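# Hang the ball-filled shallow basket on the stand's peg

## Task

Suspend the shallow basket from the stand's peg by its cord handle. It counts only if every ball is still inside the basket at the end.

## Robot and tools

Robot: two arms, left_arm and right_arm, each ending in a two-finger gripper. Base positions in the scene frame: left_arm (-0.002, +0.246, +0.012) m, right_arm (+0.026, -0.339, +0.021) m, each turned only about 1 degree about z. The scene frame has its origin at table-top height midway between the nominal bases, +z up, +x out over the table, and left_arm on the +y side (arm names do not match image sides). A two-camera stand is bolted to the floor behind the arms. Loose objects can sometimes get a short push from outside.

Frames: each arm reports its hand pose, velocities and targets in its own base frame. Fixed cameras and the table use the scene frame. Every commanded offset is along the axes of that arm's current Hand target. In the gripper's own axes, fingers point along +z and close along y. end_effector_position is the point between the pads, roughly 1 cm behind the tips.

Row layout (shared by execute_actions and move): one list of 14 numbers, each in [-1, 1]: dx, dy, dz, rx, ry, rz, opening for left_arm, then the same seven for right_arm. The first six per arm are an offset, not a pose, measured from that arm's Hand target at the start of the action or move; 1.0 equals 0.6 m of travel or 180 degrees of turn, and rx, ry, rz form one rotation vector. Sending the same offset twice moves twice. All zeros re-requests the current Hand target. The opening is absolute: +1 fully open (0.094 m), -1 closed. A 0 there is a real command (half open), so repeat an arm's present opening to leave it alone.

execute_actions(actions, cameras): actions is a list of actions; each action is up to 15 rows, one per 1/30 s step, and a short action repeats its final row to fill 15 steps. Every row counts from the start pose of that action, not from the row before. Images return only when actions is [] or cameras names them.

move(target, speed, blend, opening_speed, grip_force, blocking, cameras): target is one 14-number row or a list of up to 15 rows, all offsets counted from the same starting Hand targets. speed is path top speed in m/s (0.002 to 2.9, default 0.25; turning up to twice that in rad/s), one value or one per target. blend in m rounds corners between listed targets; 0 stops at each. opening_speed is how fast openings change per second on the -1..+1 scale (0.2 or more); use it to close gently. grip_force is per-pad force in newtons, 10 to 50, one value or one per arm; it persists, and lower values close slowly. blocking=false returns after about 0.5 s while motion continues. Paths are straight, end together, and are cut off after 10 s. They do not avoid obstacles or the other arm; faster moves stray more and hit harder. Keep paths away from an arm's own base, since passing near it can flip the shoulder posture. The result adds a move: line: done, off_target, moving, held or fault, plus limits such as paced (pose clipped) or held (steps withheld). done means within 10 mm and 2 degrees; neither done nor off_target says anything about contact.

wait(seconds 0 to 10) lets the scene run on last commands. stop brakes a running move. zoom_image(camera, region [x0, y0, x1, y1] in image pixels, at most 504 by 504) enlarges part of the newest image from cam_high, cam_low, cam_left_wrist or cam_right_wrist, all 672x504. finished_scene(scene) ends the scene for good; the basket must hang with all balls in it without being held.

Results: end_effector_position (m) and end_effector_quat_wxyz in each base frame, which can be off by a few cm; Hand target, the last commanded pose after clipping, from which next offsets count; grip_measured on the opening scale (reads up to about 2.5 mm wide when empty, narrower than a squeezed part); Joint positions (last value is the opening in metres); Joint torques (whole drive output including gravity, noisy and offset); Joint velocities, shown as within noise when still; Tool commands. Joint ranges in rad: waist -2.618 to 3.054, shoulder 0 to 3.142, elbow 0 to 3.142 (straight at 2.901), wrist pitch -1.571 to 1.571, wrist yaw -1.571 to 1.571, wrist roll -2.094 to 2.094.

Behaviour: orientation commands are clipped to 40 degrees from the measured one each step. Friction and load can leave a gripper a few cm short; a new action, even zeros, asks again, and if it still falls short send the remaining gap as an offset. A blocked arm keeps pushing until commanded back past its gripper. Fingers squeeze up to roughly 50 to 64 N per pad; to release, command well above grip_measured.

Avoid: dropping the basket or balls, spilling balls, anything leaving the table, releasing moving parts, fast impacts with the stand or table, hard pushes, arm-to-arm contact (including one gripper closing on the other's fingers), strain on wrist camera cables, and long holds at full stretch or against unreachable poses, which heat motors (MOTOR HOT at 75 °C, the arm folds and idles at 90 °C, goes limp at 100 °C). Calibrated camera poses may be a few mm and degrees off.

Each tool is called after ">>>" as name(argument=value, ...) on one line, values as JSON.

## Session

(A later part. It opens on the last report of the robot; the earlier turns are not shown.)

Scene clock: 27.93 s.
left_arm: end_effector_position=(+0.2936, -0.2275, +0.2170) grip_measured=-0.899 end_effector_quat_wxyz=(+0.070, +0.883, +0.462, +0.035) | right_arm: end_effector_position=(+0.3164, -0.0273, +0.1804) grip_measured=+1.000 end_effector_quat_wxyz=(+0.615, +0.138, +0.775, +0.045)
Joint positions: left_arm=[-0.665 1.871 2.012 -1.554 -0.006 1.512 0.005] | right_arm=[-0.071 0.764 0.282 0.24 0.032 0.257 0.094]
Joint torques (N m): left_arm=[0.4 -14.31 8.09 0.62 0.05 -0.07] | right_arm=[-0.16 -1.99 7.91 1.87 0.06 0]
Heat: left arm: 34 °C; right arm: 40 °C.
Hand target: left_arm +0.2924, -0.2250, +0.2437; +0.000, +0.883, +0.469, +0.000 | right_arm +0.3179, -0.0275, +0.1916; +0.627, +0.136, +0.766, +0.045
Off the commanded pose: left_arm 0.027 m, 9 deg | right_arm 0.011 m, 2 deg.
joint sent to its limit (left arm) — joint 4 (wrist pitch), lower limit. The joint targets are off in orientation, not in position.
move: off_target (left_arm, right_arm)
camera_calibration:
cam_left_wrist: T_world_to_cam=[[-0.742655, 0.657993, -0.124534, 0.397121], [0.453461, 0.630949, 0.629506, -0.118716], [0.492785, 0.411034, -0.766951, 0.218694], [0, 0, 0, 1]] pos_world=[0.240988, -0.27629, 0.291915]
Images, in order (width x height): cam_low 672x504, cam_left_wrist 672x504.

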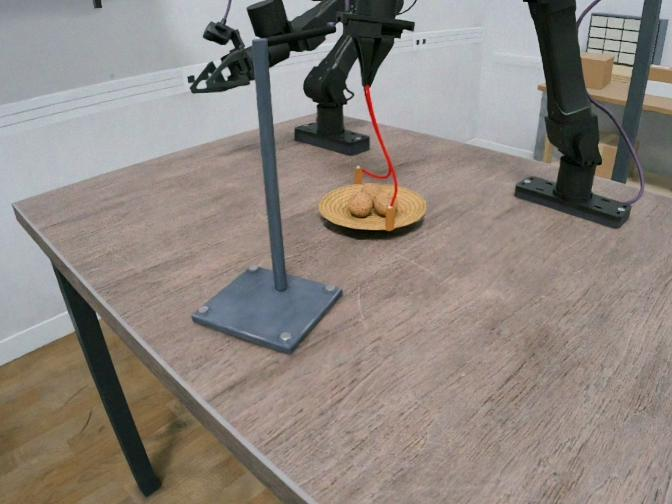

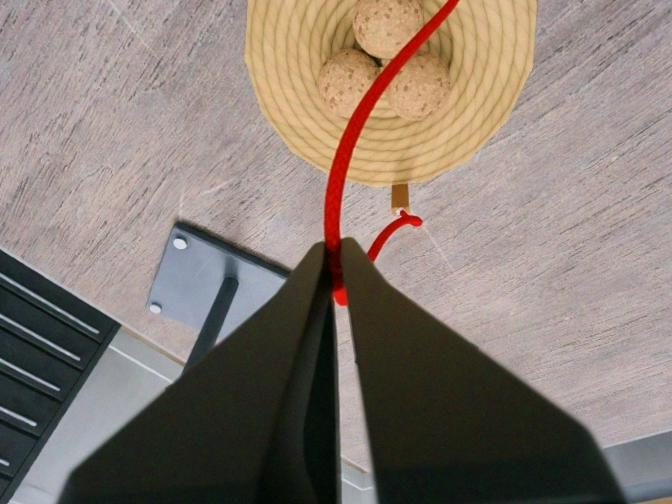

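>>> move(target=[0,0,-0.05,0,0,0,-1,0,0,0,0,0,0,1], cameras=["cam_low","cam_left_wrist"], speed=0.06)

>>> zoom_image(camera="cam_low", region=[280, 20, 500, 260])

Scene clock: 30.43 s.
left_arm: end_effector_position=(+0.2947, -0.2284, +0.2464) grip_measured=-0.899 end_effector_quat_wxyz=(+0.112, +0.879, +0.460, +0.054) | right_arm: end_effector_position=(+0.3164, -0.0273, +0.1804) grip_measured=+1.000 end_effector_quat_wxyz=(+0.615, +0.138, +0.775, +0.045)
Joint positions: left_arm=[-0.665 1.828 2.062 -1.557 -0.006 1.512 0.005] | right_arm=[-0.071 0.764 0.282 0.24 0.032 0.257 0.094]
Joint torques (N m): left_arm=[0.39 -13.74 8.09 0.82 0.05 -0.07] | right_arm=[0.03 -2.17 7.77 1.84 0.02 -0.11]
Heat: left arm: 34 °C; right arm: 40 °C.
Hand target: left_arm +0.2923, -0.2250, +0.2737; +0.000, +0.883, +0.469, +0.000 | right_arm +0.3179, -0.0275, +0.1916; +0.627, +0.136, +0.766, +0.045
Off the commanded pose: left_arm 0.028 m, 14 deg | right_arm 0.011 m, 2 deg.
joint sent to its limit (left arm) — joint 4 (wrist pitch), lower limit. The joint targets are off in orientation, not in position.
move: off_target (left_arm, right_arm)
camera_calibration:
cam_left_wrist: T_world_to_cam=[[-0.730518, 0.64843, -0.214201, 0.418495], [0.408422, 0.66624, 0.623951, -0.11451], [0.547299, 0.368323, -0.751533, 0.211465], [0, 0, 0, 1]] pos_world=[0.236752, -0.272961, 0.320014]
Images, in order (width x height): cam_low 672x504, cam_left_wrist 672x504.

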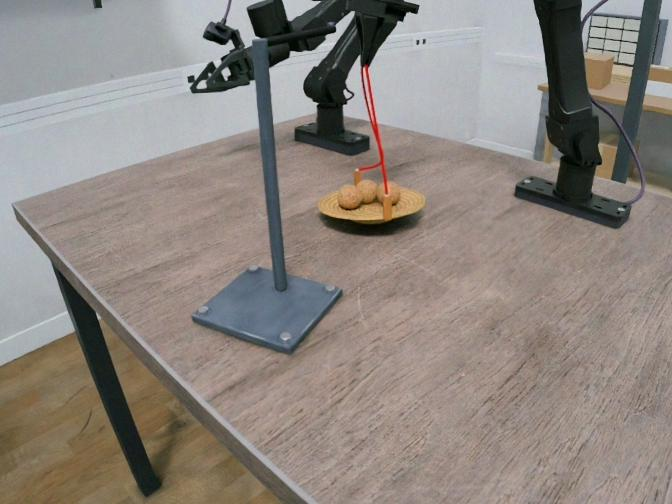

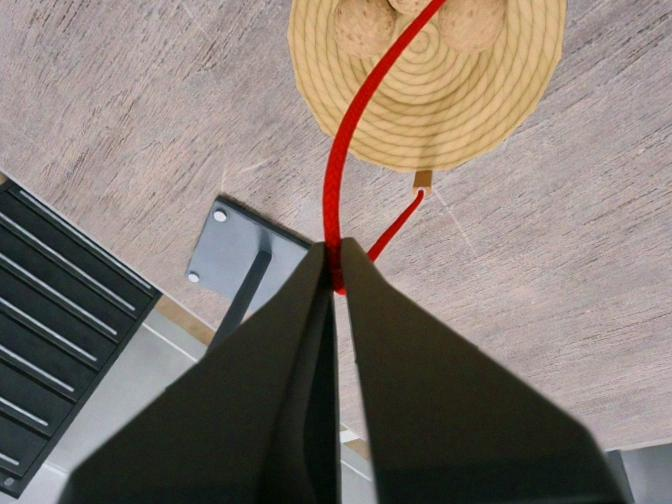

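Scaled by 2.100.

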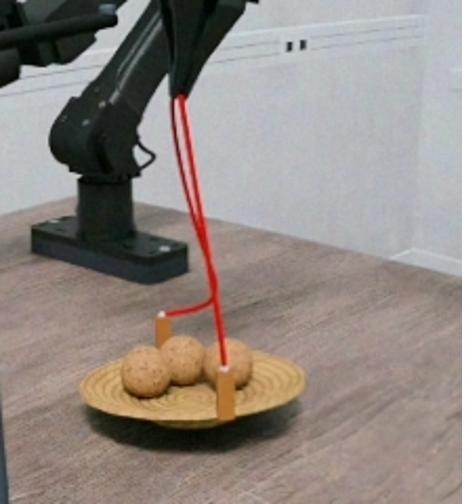

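>>> move(target=[[0,0,0.14,0,0,0,-1,0,0,0,0,0,0,1],[-0.007,-0.1,0.257,0,0,0.05,-1,0,0,0,0,0,0,1],[-0.035,-0.233,0.457,0,0,0.105,-1,0,0,0,0,0,0,1]], cameras=["cam_high","cam_low","cam_left_wrist"], speed=[0.06,0.12,0.08], blend=[0.01,0.02,0])

>>> zoom_image(camera="cam_low", region=[280, 100, 500, 260])

>>> zoom_image(camera="cam_high", region=[340, 180, 500, 300])

Scene clock: 36.97 s.
left_arm: end_effector_position=(+0.1632, -0.1589, -0.0024) grip_measured=-0.899 end_effector_quat_wxyz=(-0.019, +0.945, +0.326, -0.005) | right_arm: end_effector_position=(+0.3164, -0.0273, +0.1804) grip_measured=+1.000 end_effector_quat_wxyz=(+0.615, +0.138, +0.775, +0.045)
Joint positions: left_arm=[-0.783 1.588 0.785 -0.807 -0.008 1.694 0.005] | right_arm=[-0.071 0.764 0.282 0.24 0.032 0.257 0.094]
Joint torques (N m): left_arm=[-0.5 -8.46 3.4 0.7 0.07 0.1] | right_arm=[-0.01 -2.07 7.8 1.86 0.02 -0.04]
Heat: left arm: 34 °C; right arm: 40 °C.
Hand target: left_arm +0.1648, -0.1644, -0.0005; +0.000, +0.948, +0.318, +0.000 | right_arm +0.3179, -0.0275, +0.1916; +0.627, +0.136, +0.766, +0.045
Off the commanded pose: left_arm 0.006 m, 3 deg | right_arm 0.011 m, 2 deg.
move: off_target (left_arm, right_arm)
camera_calibration:
cam_left_wrist: T_world_to_cam=[[-0.51823, 0.852241, 0.0715735, 0.222619], [0.692929, 0.369352, 0.619216, -0.0453907], [0.501286, 0.370492, -0.781952, 0.0786656], [0, 0, 0, 1]] pos_world=[0.107387, -0.202105, 0.0736857]
Images, in order (width x height): cam_high 672x504, cam_low 672x504, cam_left_wrist 672x504.

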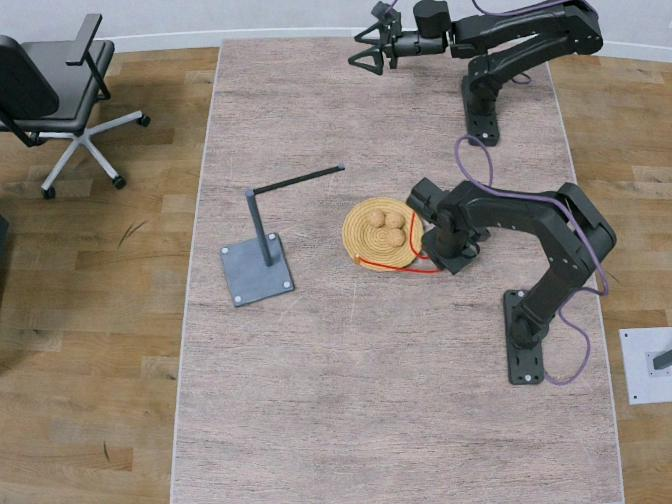

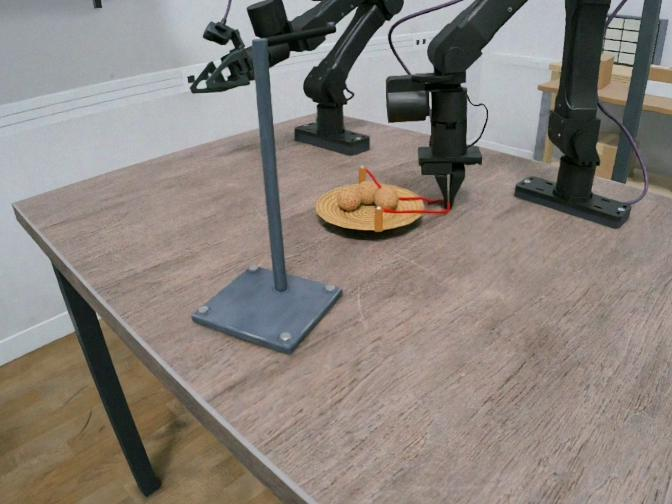

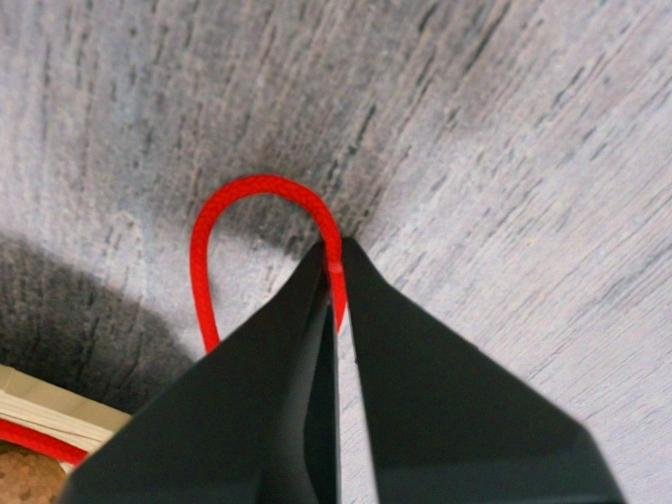

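Scaled by 2.291.

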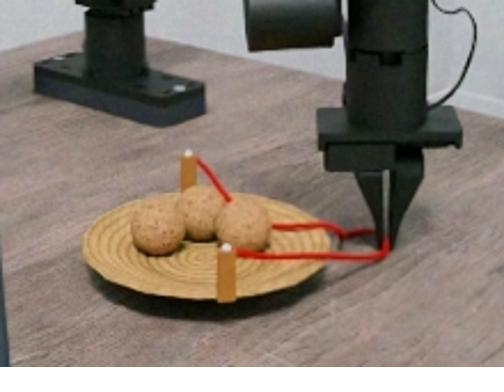

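Scaled by 3.150.

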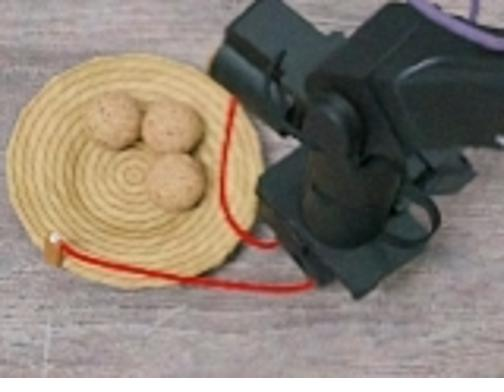

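>>> move(target=[[0,0,0,0,0,0,-0.2,0,0,0,0,0,0,1],[0,0,-0.07,0,0,0,-0.2,0,0,0,0,0,0,1],[-0.1,0,-0.25,0,0,0,-0.2,0,0,0,0,0,0,1]], cameras=["cam_high","cam_low","cam_left_wrist"], speed=0.1)

>>> zoom_image(camera="cam_low", region=[280, 100, 500, 260])

>>> zoom_image(camera="cam_high", region=[340, 180, 500, 300])

Scene clock: 41.00 s.
left_arm: end_effector_position=(+0.1172, -0.1960, +0.1364) grip_measured=-0.202 end_effector_quat_wxyz=(-0.021, +0.948, +0.317, +0.000) | right_arm: end_effector_position=(+0.3164, -0.0273, +0.1804) grip_measured=+1.000 end_effector_quat_wxyz=(+0.615, +0.138, +0.775, +0.045)
Joint positions: left_arm=[-1.043 1.445 1.23 -1.397 -0.009 1.453 0.037] | right_arm=[-0.071 0.764 0.282 0.24 0.032 0.257 0.094]
Joint torques (N m): left_arm=[-0.36 -7.91 8.14 0.22 0.08 -0.03] | right_arm=[0.17 -2.61 7.73 1.85 0.03 -0.01]
Heat: left arm: 34 °C; right arm: 40 °C.
Hand target: left_arm +0.1168, -0.2005, +0.1495; +0.000, +0.948, +0.318, +0.000 | right_arm +0.3179, -0.0275, +0.1916; +0.627, +0.136, +0.766, +0.045
Off the commanded pose: left_arm 0.014 m, 2 deg | right_arm 0.011 m, 2 deg.
move: off_target (left_arm, right_arm)
camera_calibration:
cam_left_wrist: T_world_to_cam=[[-0.501913, 0.861787, 0.0735284, 0.22004], [0.695124, 0.351335, 0.627189, -0.0907453], [0.514671, 0.365906, -0.775388, 0.220702], [0, 0, 0, 1]] pos_world=[0.0599316, -0.238502, 0.211865]
Images, in order (width x height): cam_high 672x504, cam_low 672x504, cam_left_wrist 672x504.

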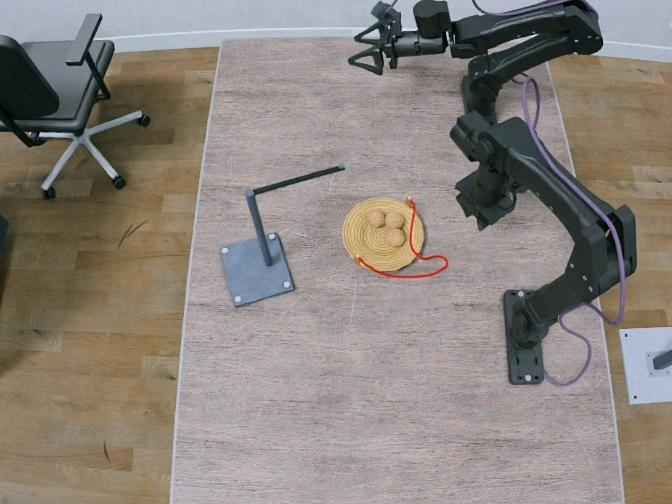

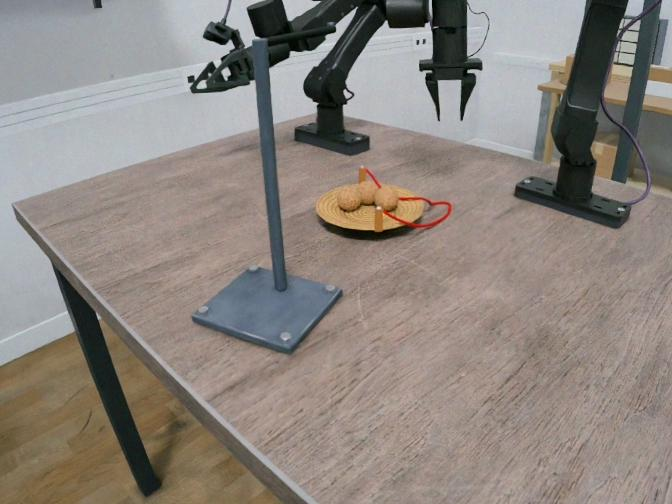

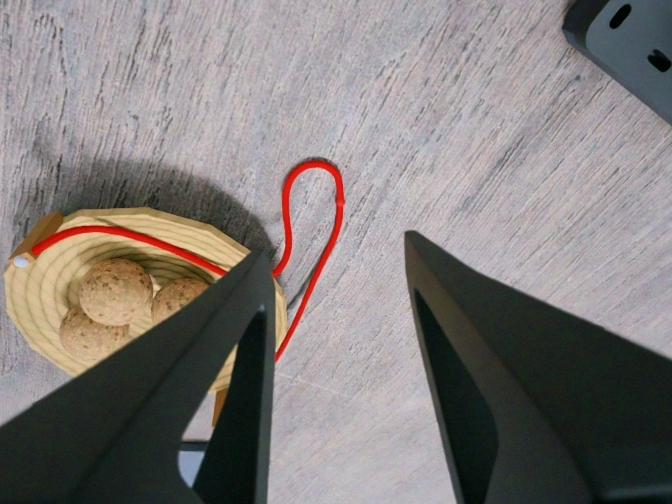

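Scaled by 2.291.

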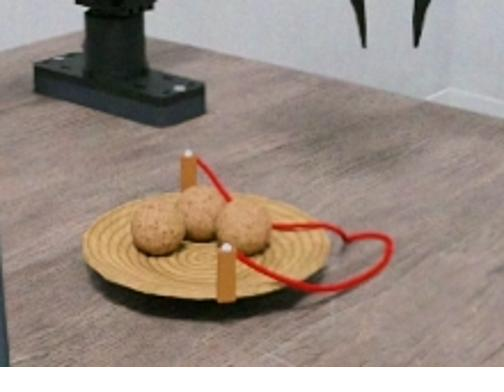

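Scaled by 3.150.

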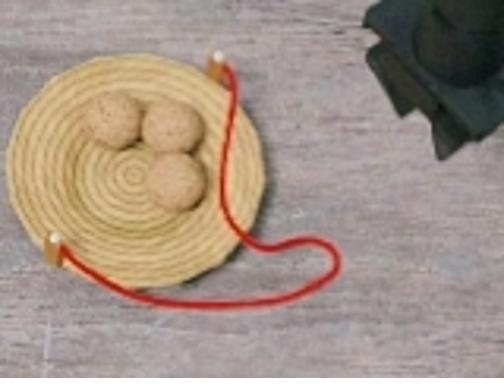

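>>> move(target=[0.1035,-0.0065,0.215,0,0,0,-0.4,0,0,0,0,0,0,1], cameras=["cam_low","cam_left_wrist"], speed=0.12)

Scene clock: 43.53 s.
left_arm: end_effector_position=(+0.1656, -0.1604, +0.0238) grip_measured=-0.398 end_effector_quat_wxyz=(+0.002, +0.947, +0.322, +0.006) | right_arm: end_effector_position=(+0.3164, -0.0273, +0.1804) grip_measured=+1.000 end_effector_quat_wxyz=(+0.615, +0.138, +0.775, +0.045)
Joint positions: left_arm=[-0.781 1.496 0.816 -0.881 -0.009 1.705 0.028] | right_arm=[-0.071 0.764 0.282 0.24 0.032 0.257 0.094]
Joint torques (N m): left_arm=[0.29 -5.09 4.42 0.53 0.1 0.11] | right_arm=[-0.09 -2.55 7.98 1.81 0.06 -0.03]
Heat: left arm: 34 °C; right arm: 41 °C.
Hand target: left_arm +0.1641, -0.1600, +0.0205; +0.000, +0.948, +0.318, +0.000 | right_arm +0.3179, -0.0275, +0.1916; +0.627, +0.136, +0.766, +0.045
Off the commanded pose: left_arm 0.004 m, 1 deg | right_arm 0.011 m, 2 deg.
move: off_target (right_arm)
camera_calibration:
cam_left_wrist: T_world_to_cam=[[-0.511428, 0.858948, 0.0254824, 0.224151], [0.674765, 0.383047, 0.630847, -0.0578943], [0.532104, 0.339827, -0.775489, 0.0884121], [0, 0, 0, 1]] pos_world=[0.106658, -0.200403, 0.0993732]
Images, in order (width x height): cam_low 672x504, cam_left_wrist 672x504.

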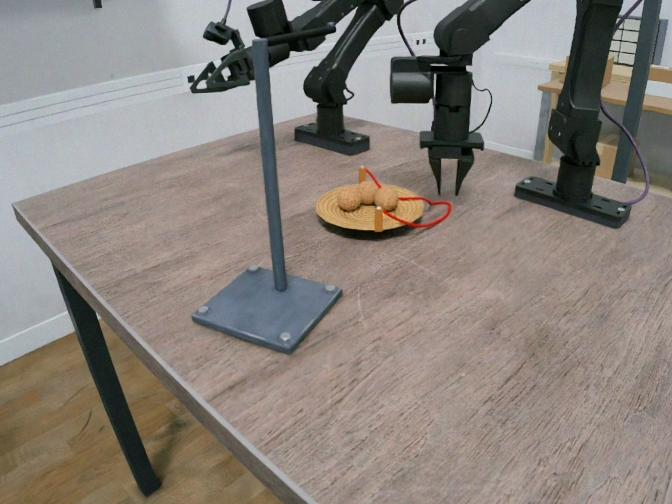

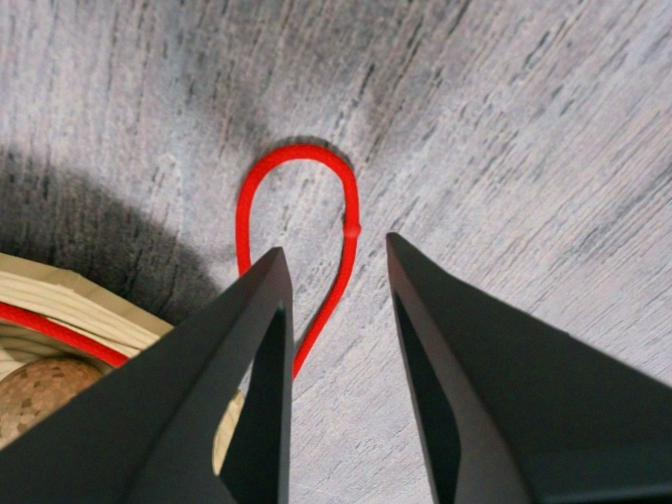

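>>> move(target=[[0,-0.003,0.045,0,0,0,-0.4,0,0,0,0,0,0,1],[0,-0.003,0.045,0,0,0,-0.85,0,0,0,0,0,0,1],[0,-0.003,0.045,0,0,0,-1,0,0,0,0,0,0,1]], cameras=["cam_low","cam_left_wrist"], speed=0.05)

Scene clock: 46.87 s.
left_arm: end_effector_position=(+0.1653, -0.1602, -0.0022) grip_measured=-0.918 end_effector_quat_wxyz=(+0.004, +0.947, +0.321, +0.007) | right_arm: end_effector_position=(+0.3164, -0.0273, +0.1804) grip_measured=+1.000 end_effector_quat_wxyz=(+0.615, +0.138, +0.775, +0.045)
Joint positions: left_arm=[-0.781 1.546 0.745 -0.756 -0.009 1.707 0.004] | right_arm=[-0.071 0.764 0.282 0.24 0.032 0.257 0.094]
Joint torques (N m): left_arm=[0.39 -5.03 3.95 0.54 0.09 0.1] | right_arm=[0.1 -2.28 7.8 1.91 0.03 -0.04]
Heat: left arm: 34 °C; right arm: 41 °C.
Hand target: left_arm +0.1630, -0.1586, -0.0065; +0.000, +0.948, +0.318, +0.000 | right_arm +0.3179, -0.0275, +0.1916; +0.627, +0.136, +0.766, +0.045
Off the commanded pose: left_arm 0.005 m, 1 deg | right_arm 0.011 m, 2 deg.
move: off_target (right_arm)
camera_calibration:
cam_left_wrist: T_world_to_cam=[[-0.509879, 0.859987, 0.021109, 0.224493], [0.673493, 0.383801, 0.631746, -0.0410023], [0.535192, 0.336331, -0.774888, 0.0671291], [0, 0, 0, 1]] pos_world=[0.106152, -0.199902, 0.0731817]
Images, in order (width x height): cam_low 672x504, cam_left_wrist 672x504.

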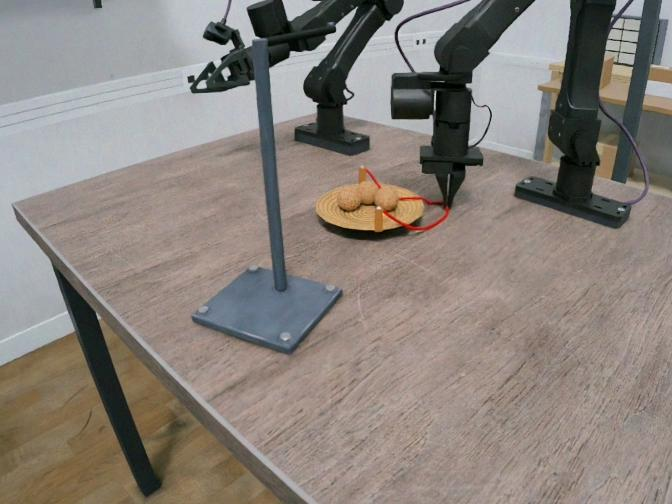

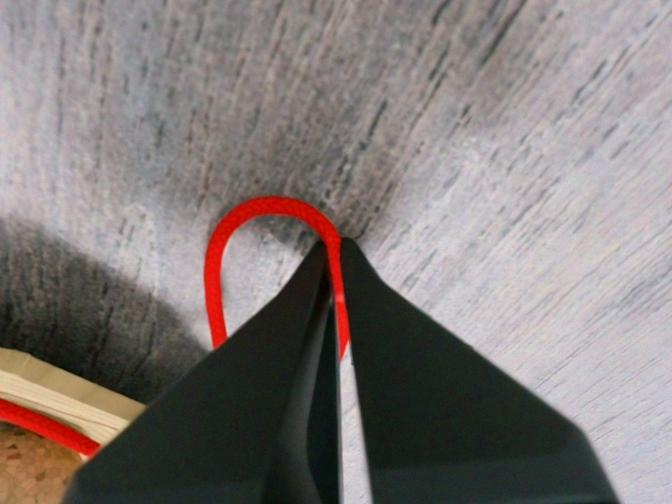

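>>> move(target=[[0.067,0.125,-0.211,0,0,0,-1,0,0,0,0,0,0,1],[0.111,0.221,-0.328,0,0,-0.105,-1,0,0,0,0,0,0,1],[0.111,0.221,-0.43,0,0,-0.105,-1,0,0,0,0,0,0,1]], cameras=["cam_high","cam_low","cam_left_wrist"], speed=[0.12,0.12,0.06], blend=[0.03,0.01,0])

>>> zoom_image(camera="cam_low", region=[280, 20, 500, 260])

Scene clock: 51.33 s.
left_arm: end_effector_position=(+0.2980, -0.2264, +0.2283) grip_measured=-0.918 end_effector_quat_wxyz=(+0.086, +0.882, +0.461, +0.045) | right_arm: end_effector_position=(+0.3164, -0.0273, +0.1804) grip_measured=+1.000 end_effector_quat_wxyz=(+0.615, +0.138, +0.775, +0.045)
Joint positions: left_arm=[-0.657 1.86 2.038 -1.554 -0.009 1.521 0.004] | right_arm=[-0.071 0.764 0.282 0.24 0.032 0.257 0.094]
Joint torques (N m): left_arm=[0.39 -13.41 7.82 0.71 0.08 -0.07] | right_arm=[0.06 -2.28 7.84 1.83 -0.04 -0.07]
Heat: left arm: 34 °C; right arm: 41 °C.
Hand target: left_arm +0.2960, -0.2241, +0.2516; +0.000, +0.883, +0.469, +0.000 | right_arm +0.3179, -0.0275, +0.1916; +0.627, +0.136, +0.766, +0.045
Off the commanded pose: left_arm 0.023 m, 11 deg | right_arm 0.011 m, 2 deg.
joint sent to its limit (left arm) — joint 4 (wrist pitch), lower limit. The joint targets are off in orientation, not in position.
move: off_target (left_arm, right_arm)
camera_calibration:
cam_left_wrist: T_world_to_cam=[[-0.737678, 0.655553, -0.161498, 0.407426], [0.43321, 0.643055, 0.631514, -0.120249], [0.517843, 0.395891, -0.758359, 0.211974], [0, 0, 0, 1]] pos_world=[0.242872, -0.273681, 0.30249]
Images, in order (width x height): cam_high 672x504, cam_low 672x504, cam_left_wrist 672x504.

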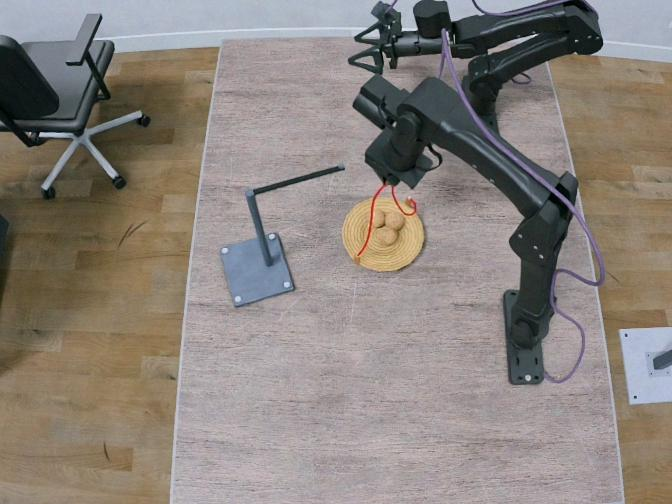

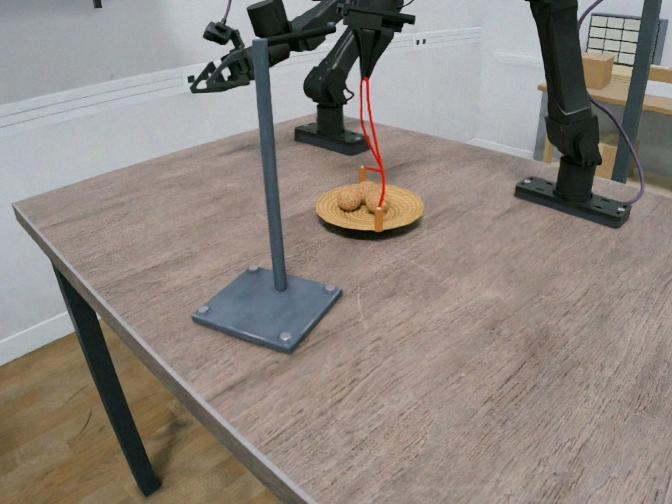

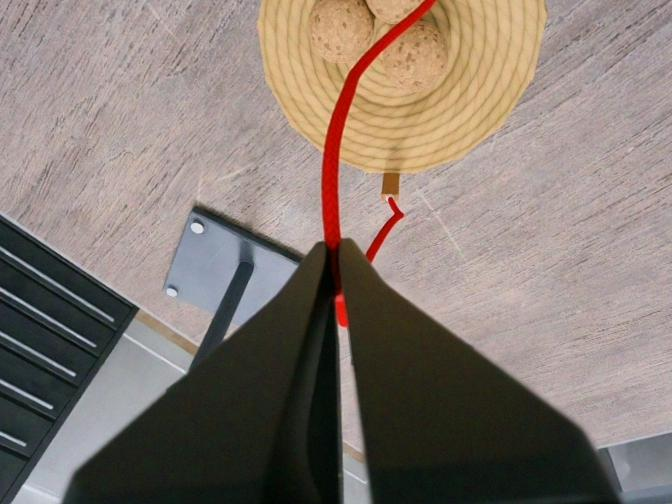

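Scaled by 2.100.

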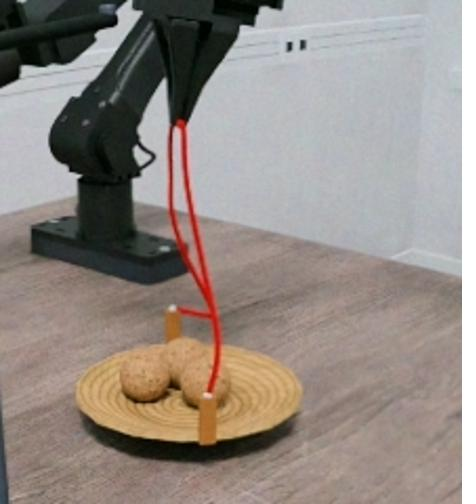

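>>> move(target=[0,0,-0.042,0,0,0,-1,0,0,0,0,0,0,1], cameras=["cam_high","cam_low","cam_left_wrist"], speed=0.06)

>>> zoom_image(camera="cam_low", region=[280, 20, 500, 260])

>>> zoom_image(camera="cam_high", region=[330, 160, 450, 290])

Scene clock: 53.90 s.
left_arm: end_effector_position=(+0.2990, -0.2272, +0.2489) grip_measured=-0.918 end_effector_quat_wxyz=(+0.115, +0.879, +0.460, +0.058) | right_arm: end_effector_position=(+0.3164, -0.0273, +0.1804) grip_measured=+1.000 end_effector_quat_wxyz=(+0.615, +0.138, +0.775, +0.045)
Joint positions: left_arm=[-0.657 1.833 2.078 -1.557 -0.009 1.521 0.004] | right_arm=[-0.071 0.764 0.282 0.24 0.032 0.257 0.094]
Joint torques (N m): left_arm=[0.36 -13.89 8.09 0.83 0.07 -0.07] | right_arm=[0.08 -2.45 7.77 1.79 0.04 -0.07]
Heat: left arm: 35 °C; right arm: 41 °C.
Hand target: left_arm +0.2960, -0.2241, +0.2768; +0.000, +0.883, +0.469, +0.000 | right_arm +0.3179, -0.0275, +0.1916; +0.627, +0.136, +0.766, +0.045
Off the commanded pose: left_arm 0.028 m, 15 deg | right_arm 0.011 m, 2 deg.
joint sent to its limit (left arm) — joint 4 (wrist pitch), lower limit. The joint targets are off in orientation, not in position.
move: off_target (left_arm, right_arm)
camera_calibration:
cam_left_wrist: T_world_to_cam=[[-0.727966, 0.648052, -0.223817, 0.422992], [0.401446, 0.667529, 0.627093, -0.116983], [0.555794, 0.366652, -0.746096, 0.206267], [0, 0, 0, 1]] pos_world=[0.240244, -0.27166, 0.321927]
Images, in order (width x height): cam_high 672x504, cam_low 672x504, cam_left_wrist 672x504.

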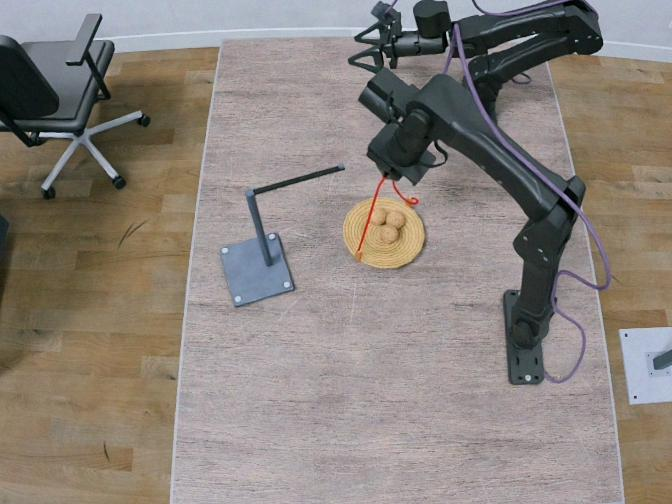

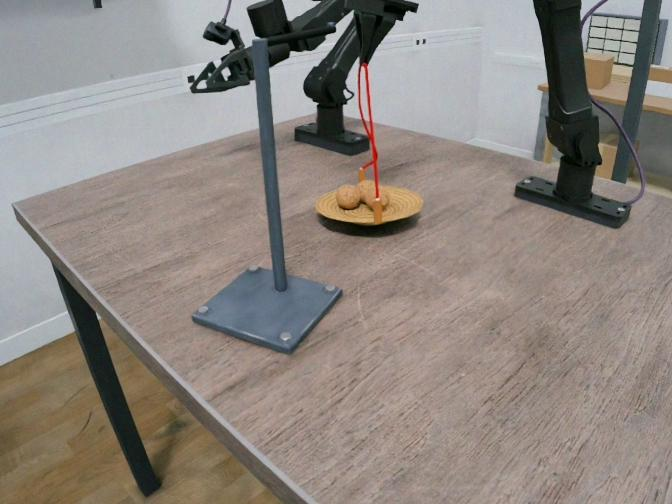

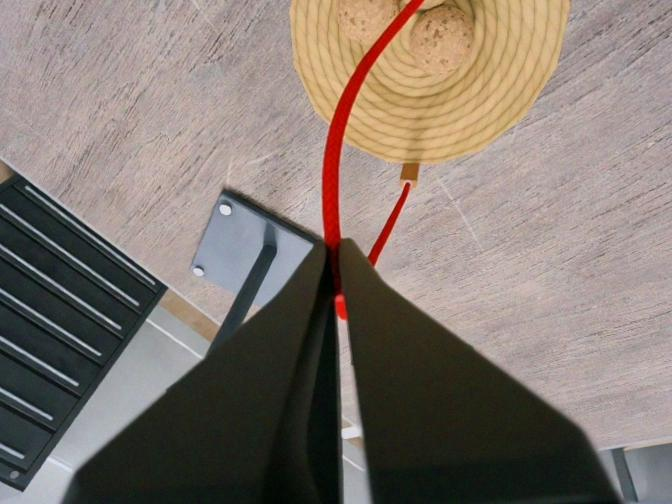

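Scaled by 2.100.

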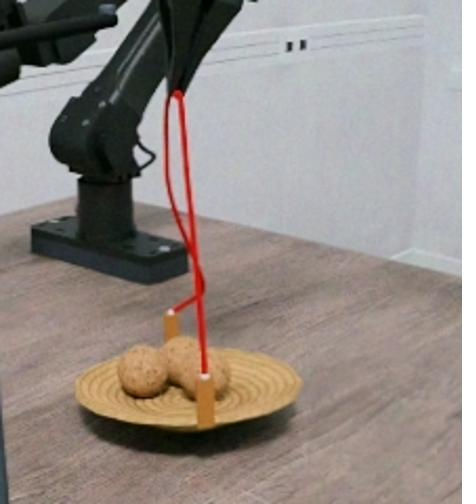

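Scaled by 3.877.

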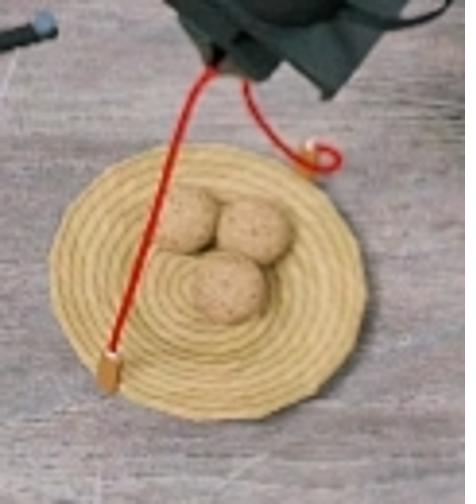

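>>> move(target=[[0,0,0.14,0,0,0,-1,0,0,0,0,0,0,1],[-0.012,-0.105,0.26,0,0,0.05,-1,0,0,0,0,0,0,1],[-0.033,-0.245,0.465,0,0,0.105,-1,0,0,0,0,0,0,1],[-0.033,-0.245,0.465,0,0,0.105,-0.4,0,0,0,0,0,0,1],[-0.033,-0.245,0.36,0,0,0.105,-0.4,0,0,0,0,0,0,1],[-0.08,-0.245,0.25,0,0,0.105,-0.4,0,0,0,0,0,0,1]], cameras=["cam_high","cam_low","cam_left_wrist"], speed=[0.08,0.15,0.1,0.1,0.15,0.15], blend=[0.01,0.02,0,0,0.01,0])

>>> zoom_image(camera="cam_high", region=[340, 180, 500, 300])

>>> zoom_image(camera="cam_low", region=[300, 130, 480, 260])

Scene clock: 61.93 s.
left_arm: end_effector_position=(+0.1470, -0.1764, +0.1134) grip_measured=-0.402 end_effector_quat_wxyz=(-0.022, +0.948, +0.317, -0.002) | right_arm: end_effector_position=(+0.3164, -0.0273, +0.1804) grip_measured=+1.000 end_effector_quat_wxyz=(+0.615, +0.138, +0.775, +0.045)
Joint positions: left_arm=[-0.889 1.452 1.144 -1.305 -0.011 1.607 0.028] | right_arm=[-0.071 0.764 0.282 0.24 0.032 0.257 0.094]
Joint torques (N m): left_arm=[-0.34 -8.27 8.01 0.21 0.11 -0.03] | right_arm=[0.01 -2.35 7.99 1.87 0.01 -0.05]
Heat: left arm: 35 °C; right arm: 41 °C.
Hand target: left_arm +0.1474, -0.1817, +0.1267; +0.000, +0.948, +0.318, +0.000 | right_arm +0.3179, -0.0275, +0.1916; +0.627, +0.136, +0.766, +0.045
Off the commanded pose: left_arm 0.014 m, 3 deg | right_arm 0.011 m, 2 deg.
move: off_target (left_arm, right_arm); target 4's new opening was sent with left_arm's hand 0.006 m and 3 deg from that target
camera_calibration:
cam_left_wrist: T_world_to_cam=[[-0.501634, 0.861845, 0.0747383, 0.219692], [0.697582, 0.351901, 0.624135, -0.103777], [0.511608, 0.365224, -0.777733, 0.180932], [0, 0, 0, 1]] pos_world=[0.0900315, -0.218902, 0.189068]
Images, in order (width x height): cam_high 672x504, cam_low 672x504, cam_left_wrist 672x504.

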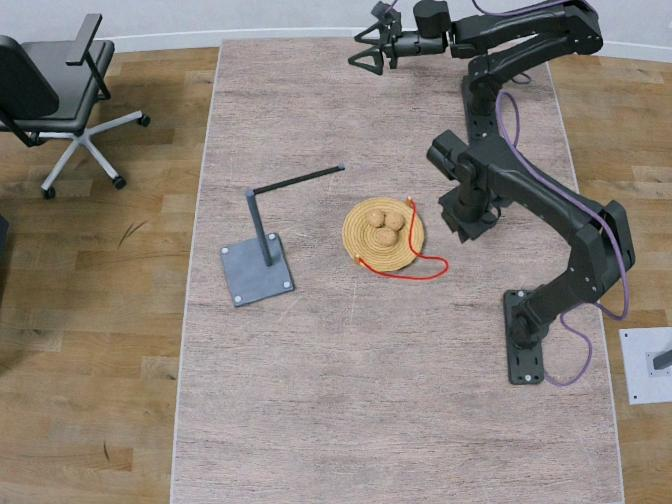

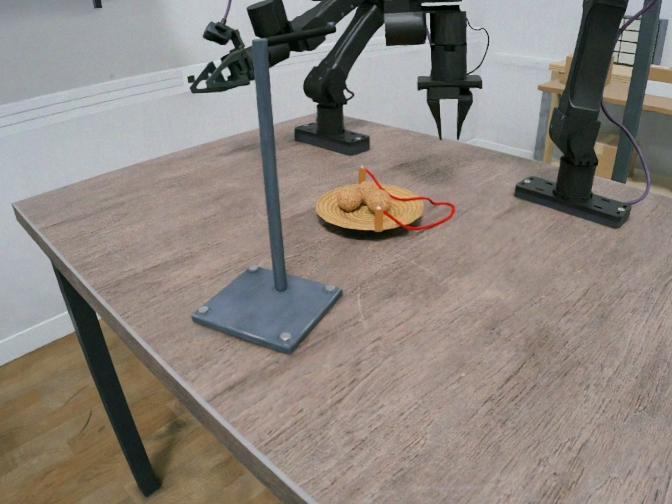

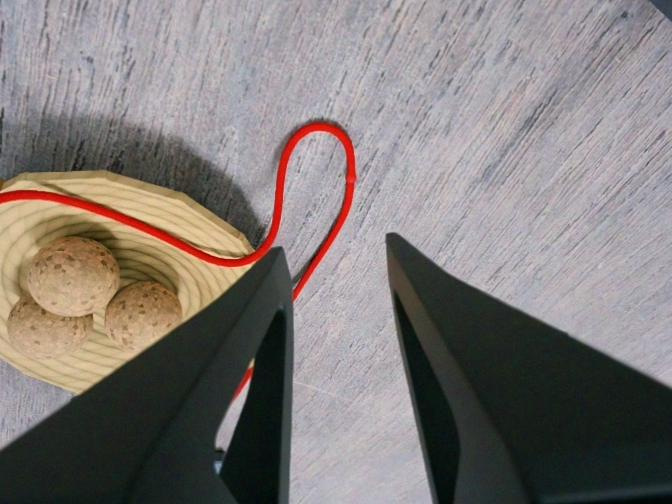

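Scaled by 3.150.

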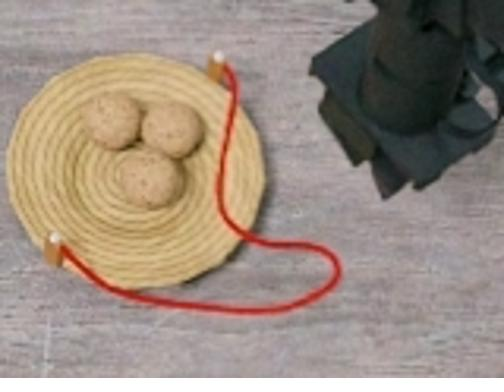

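Scaled by 2.800.

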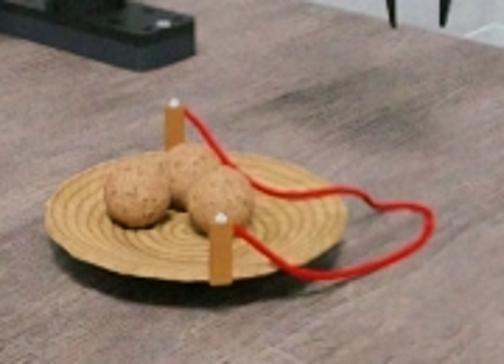

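>>> move(target=[0.032,-0.024,0.195,0,0,-0.19,-0.4,0,0,0,0,0,0,1], cameras=["cam_left_wrist"], speed=0.12)

Scene clock: 65.60 s.
left_arm: end_effector_position=(+0.1550, -0.1585, +0.0132) grip_measured=-0.402 end_effector_quat_wxyz=(+0.001, +0.816, +0.578, +0.006) | right_arm: end_effector_position=(+0.3164, -0.0273, +0.1804) grip_measured=+1.000 end_effector_quat_wxyz=(+0.615, +0.138, +0.775, +0.045)
Joint positions: left_arm=[-0.81 1.486 0.76 -0.839 -0.011 1.1 0.028] | right_arm=[-0.071 0.764 0.282 0.24 0.032 0.257 0.094]
Joint torques (N m): left_arm=[0.4 -4.83 4.22 0.61 0.11 -0.1] | right_arm=[0.1 -2.1 7.72 1.86 0.02 -0.06]
Heat: left arm: 35 °C; right arm: 41 °C.
Hand target: left_arm +0.1541, -0.1586, +0.0097; +0.000, +0.813, +0.583, +0.000 | right_arm +0.3179, -0.0275, +0.1916; +0.627, +0.136, +0.766, +0.045
Off the commanded pose: left_arm 0.004 m, 1 deg | right_arm 0.011 m, 2 deg.
move: off_target (right_arm)
camera_calibration:
cam_left_wrist: T_world_to_cam=[[-0.896923, 0.441569, 0.023361, 0.210989], [0.35648, 0.690808, 0.629052, 0.0533969], [0.261632, 0.572539, -0.777012, 0.163962], [0, 0, 0, 1]] pos_world=[0.127308, -0.223927, 0.0888818]
Images, in order (width x height): cam_left_wrist 672x504.

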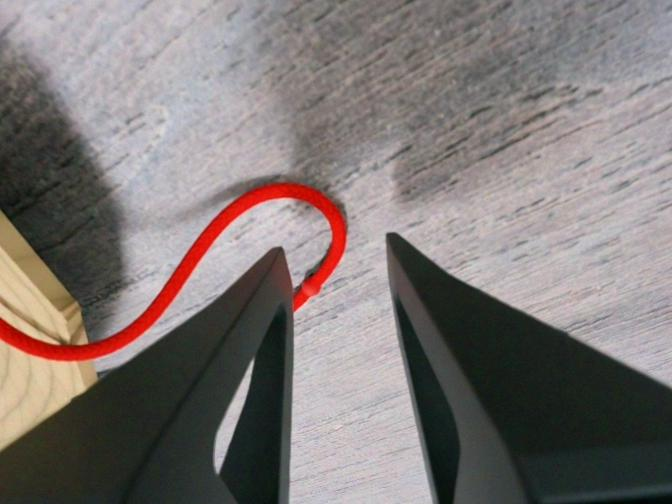

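>>> move(target=[[0,0,0.026,0,0,0,-0.4,0,0,0,0,0,0,1],[0,0,0.026,0,0,0,-0.85,0,0,0,0,0,0,1],[0,0,0.026,0,0,0,-1,0,0,0,0,0,0,1]], cameras=["cam_left_wrist"], speed=0.05)

Scene clock: 68.47 s.
left_arm: end_effector_position=(+0.1553, -0.1588, -0.0022) grip_measured=-0.931 end_effector_quat_wxyz=(+0.002, +0.816, +0.578, +0.006) | right_arm: end_effector_position=(+0.3164, -0.0273, +0.1804) grip_measured=+1.000 end_effector_quat_wxyz=(+0.615, +0.138, +0.775, +0.045)
Joint positions: left_arm=[-0.81 1.522 0.722 -0.765 -0.011 1.099 0.003] | right_arm=[-0.071 0.764 0.282 0.24 0.032 0.257 0.094]
Joint torques (N m): left_arm=[0.42 -4.89 4.01 0.59 0.11 -0.08] | right_arm=[0.16 -2.33 7.8 1.87 0.01 -0.05]
Heat: left arm: 35 °C; right arm: 41 °C.
Hand target: left_arm +0.1541, -0.1586, -0.0059; +0.000, +0.813, +0.583, +0.000 | right_arm +0.3179, -0.0275, +0.1916; +0.627, +0.136, +0.766, +0.045
Off the commanded pose: left_arm 0.004 m, 1 deg | right_arm 0.011 m, 2 deg.
move: off_target (right_arm)
camera_calibration:
cam_left_wrist: T_world_to_cam=[[-0.897286, 0.440885, 0.0223382, 0.211809], [0.355495, 0.691646, 0.628688, 0.0634859], [0.261729, 0.572054, -0.777336, 0.151967], [0, 0, 0, 1]] pos_world=[0.12771, -0.224226, 0.0734849]
Images, in order (width x height): cam_left_wrist 672x504.

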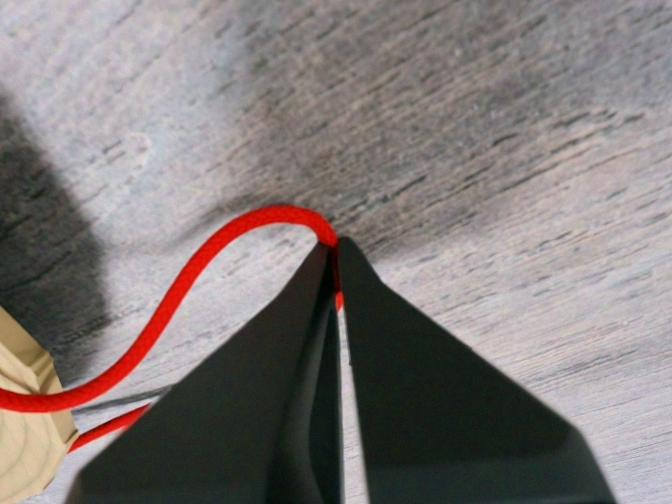

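>>> move(target=[[-0.014,0.147,-0.21,0,0,0,-1,0,0,0,0,0,0,1],[-0.034,0.254,-0.327,0,0,0,-1,0,0,0,0,0,0,1],[-0.034,0.254,-0.47,0,0,0,-1,0,0,0,0,0,0,1]], cameras=["cam_high","cam_low","cam_left_wrist"], speed=[0.12,0.12,0.06], blend=[0.03,0.01,0])

>>> zoom_image(camera="cam_low", region=[280, 20, 500, 260])

>>> zoom_image(camera="cam_high", region=[330, 160, 450, 290])

Scene clock: 72.87 s.
left_arm: end_effector_position=(+0.2947, -0.2292, +0.2516) grip_measured=-0.931 end_effector_quat_wxyz=(+0.126, +0.804, +0.579, +0.042) | right_arm: end_effector_position=(+0.3164, -0.0273, +0.1804) grip_measured=+1.000 end_effector_quat_wxyz=(+0.615, +0.138, +0.775, +0.045)
Joint positions: left_arm=[-0.669 1.821 2.073 -1.557 -0.011 1.225 0.003] | right_arm=[-0.071 0.764 0.282 0.24 0.032 0.257 0.094]
Joint torques (N m): left_arm=[0.36 -13.15 7.84 0.84 0.1 0.07] | right_arm=[-0.02 -2.47 7.79 1.89 0.01 -0.02]
Heat: left arm: 35 °C; right arm: 41 °C.
Hand target: left_arm +0.2918, -0.2268, +0.2762; +0.000, +0.813, +0.583, +0.000 | right_arm +0.3179, -0.0275, +0.1916; +0.627, +0.136, +0.766, +0.045
Off the commanded pose: left_arm 0.025 m, 15 deg | right_arm 0.011 m, 2 deg.
joint sent to its limit (left arm) — joint 4 (wrist pitch), lower limit. The joint targets are off in orientation, not in position.
move: off_target (left_arm, right_arm)
camera_calibration:
cam_left_wrist: T_world_to_cam=[[-0.882913, 0.410977, -0.227075, 0.413871], [0.223093, 0.79272, 0.567295, -0.0193701], [0.413152, 0.450213, -0.791589, 0.28409], [0, 0, 0, 1]] pos_world=[0.252361, -0.282638, 0.329851]
Images, in order (width x height): cam_high 672x504, cam_low 672x504, cam_left_wrist 672x504.

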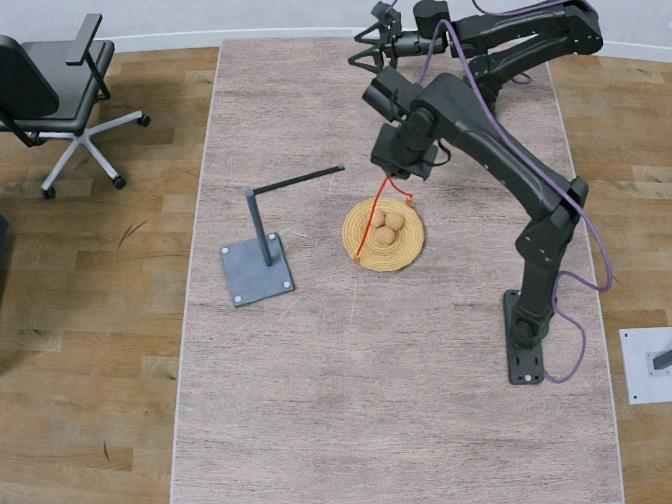

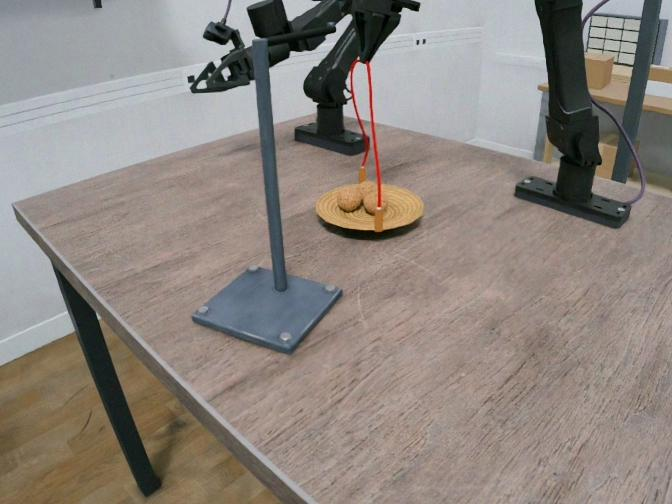

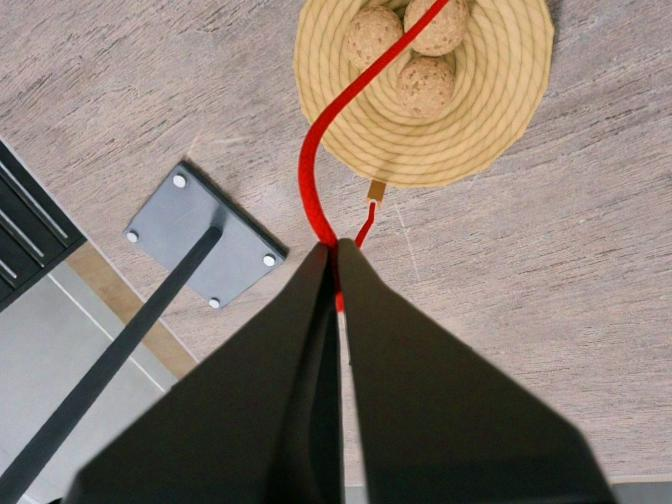

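Scaled by 2.100.

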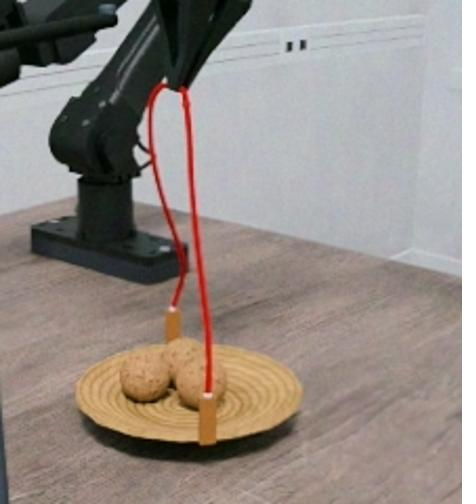

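Scaled by 3.877.

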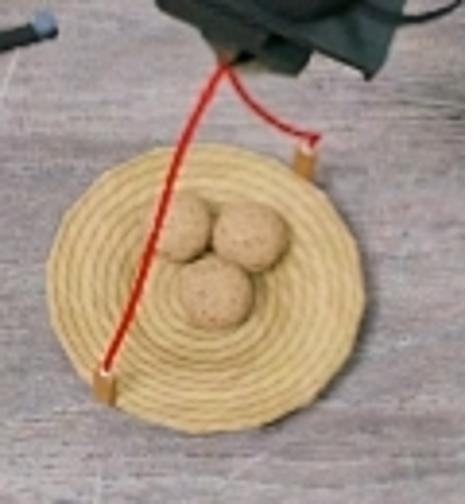

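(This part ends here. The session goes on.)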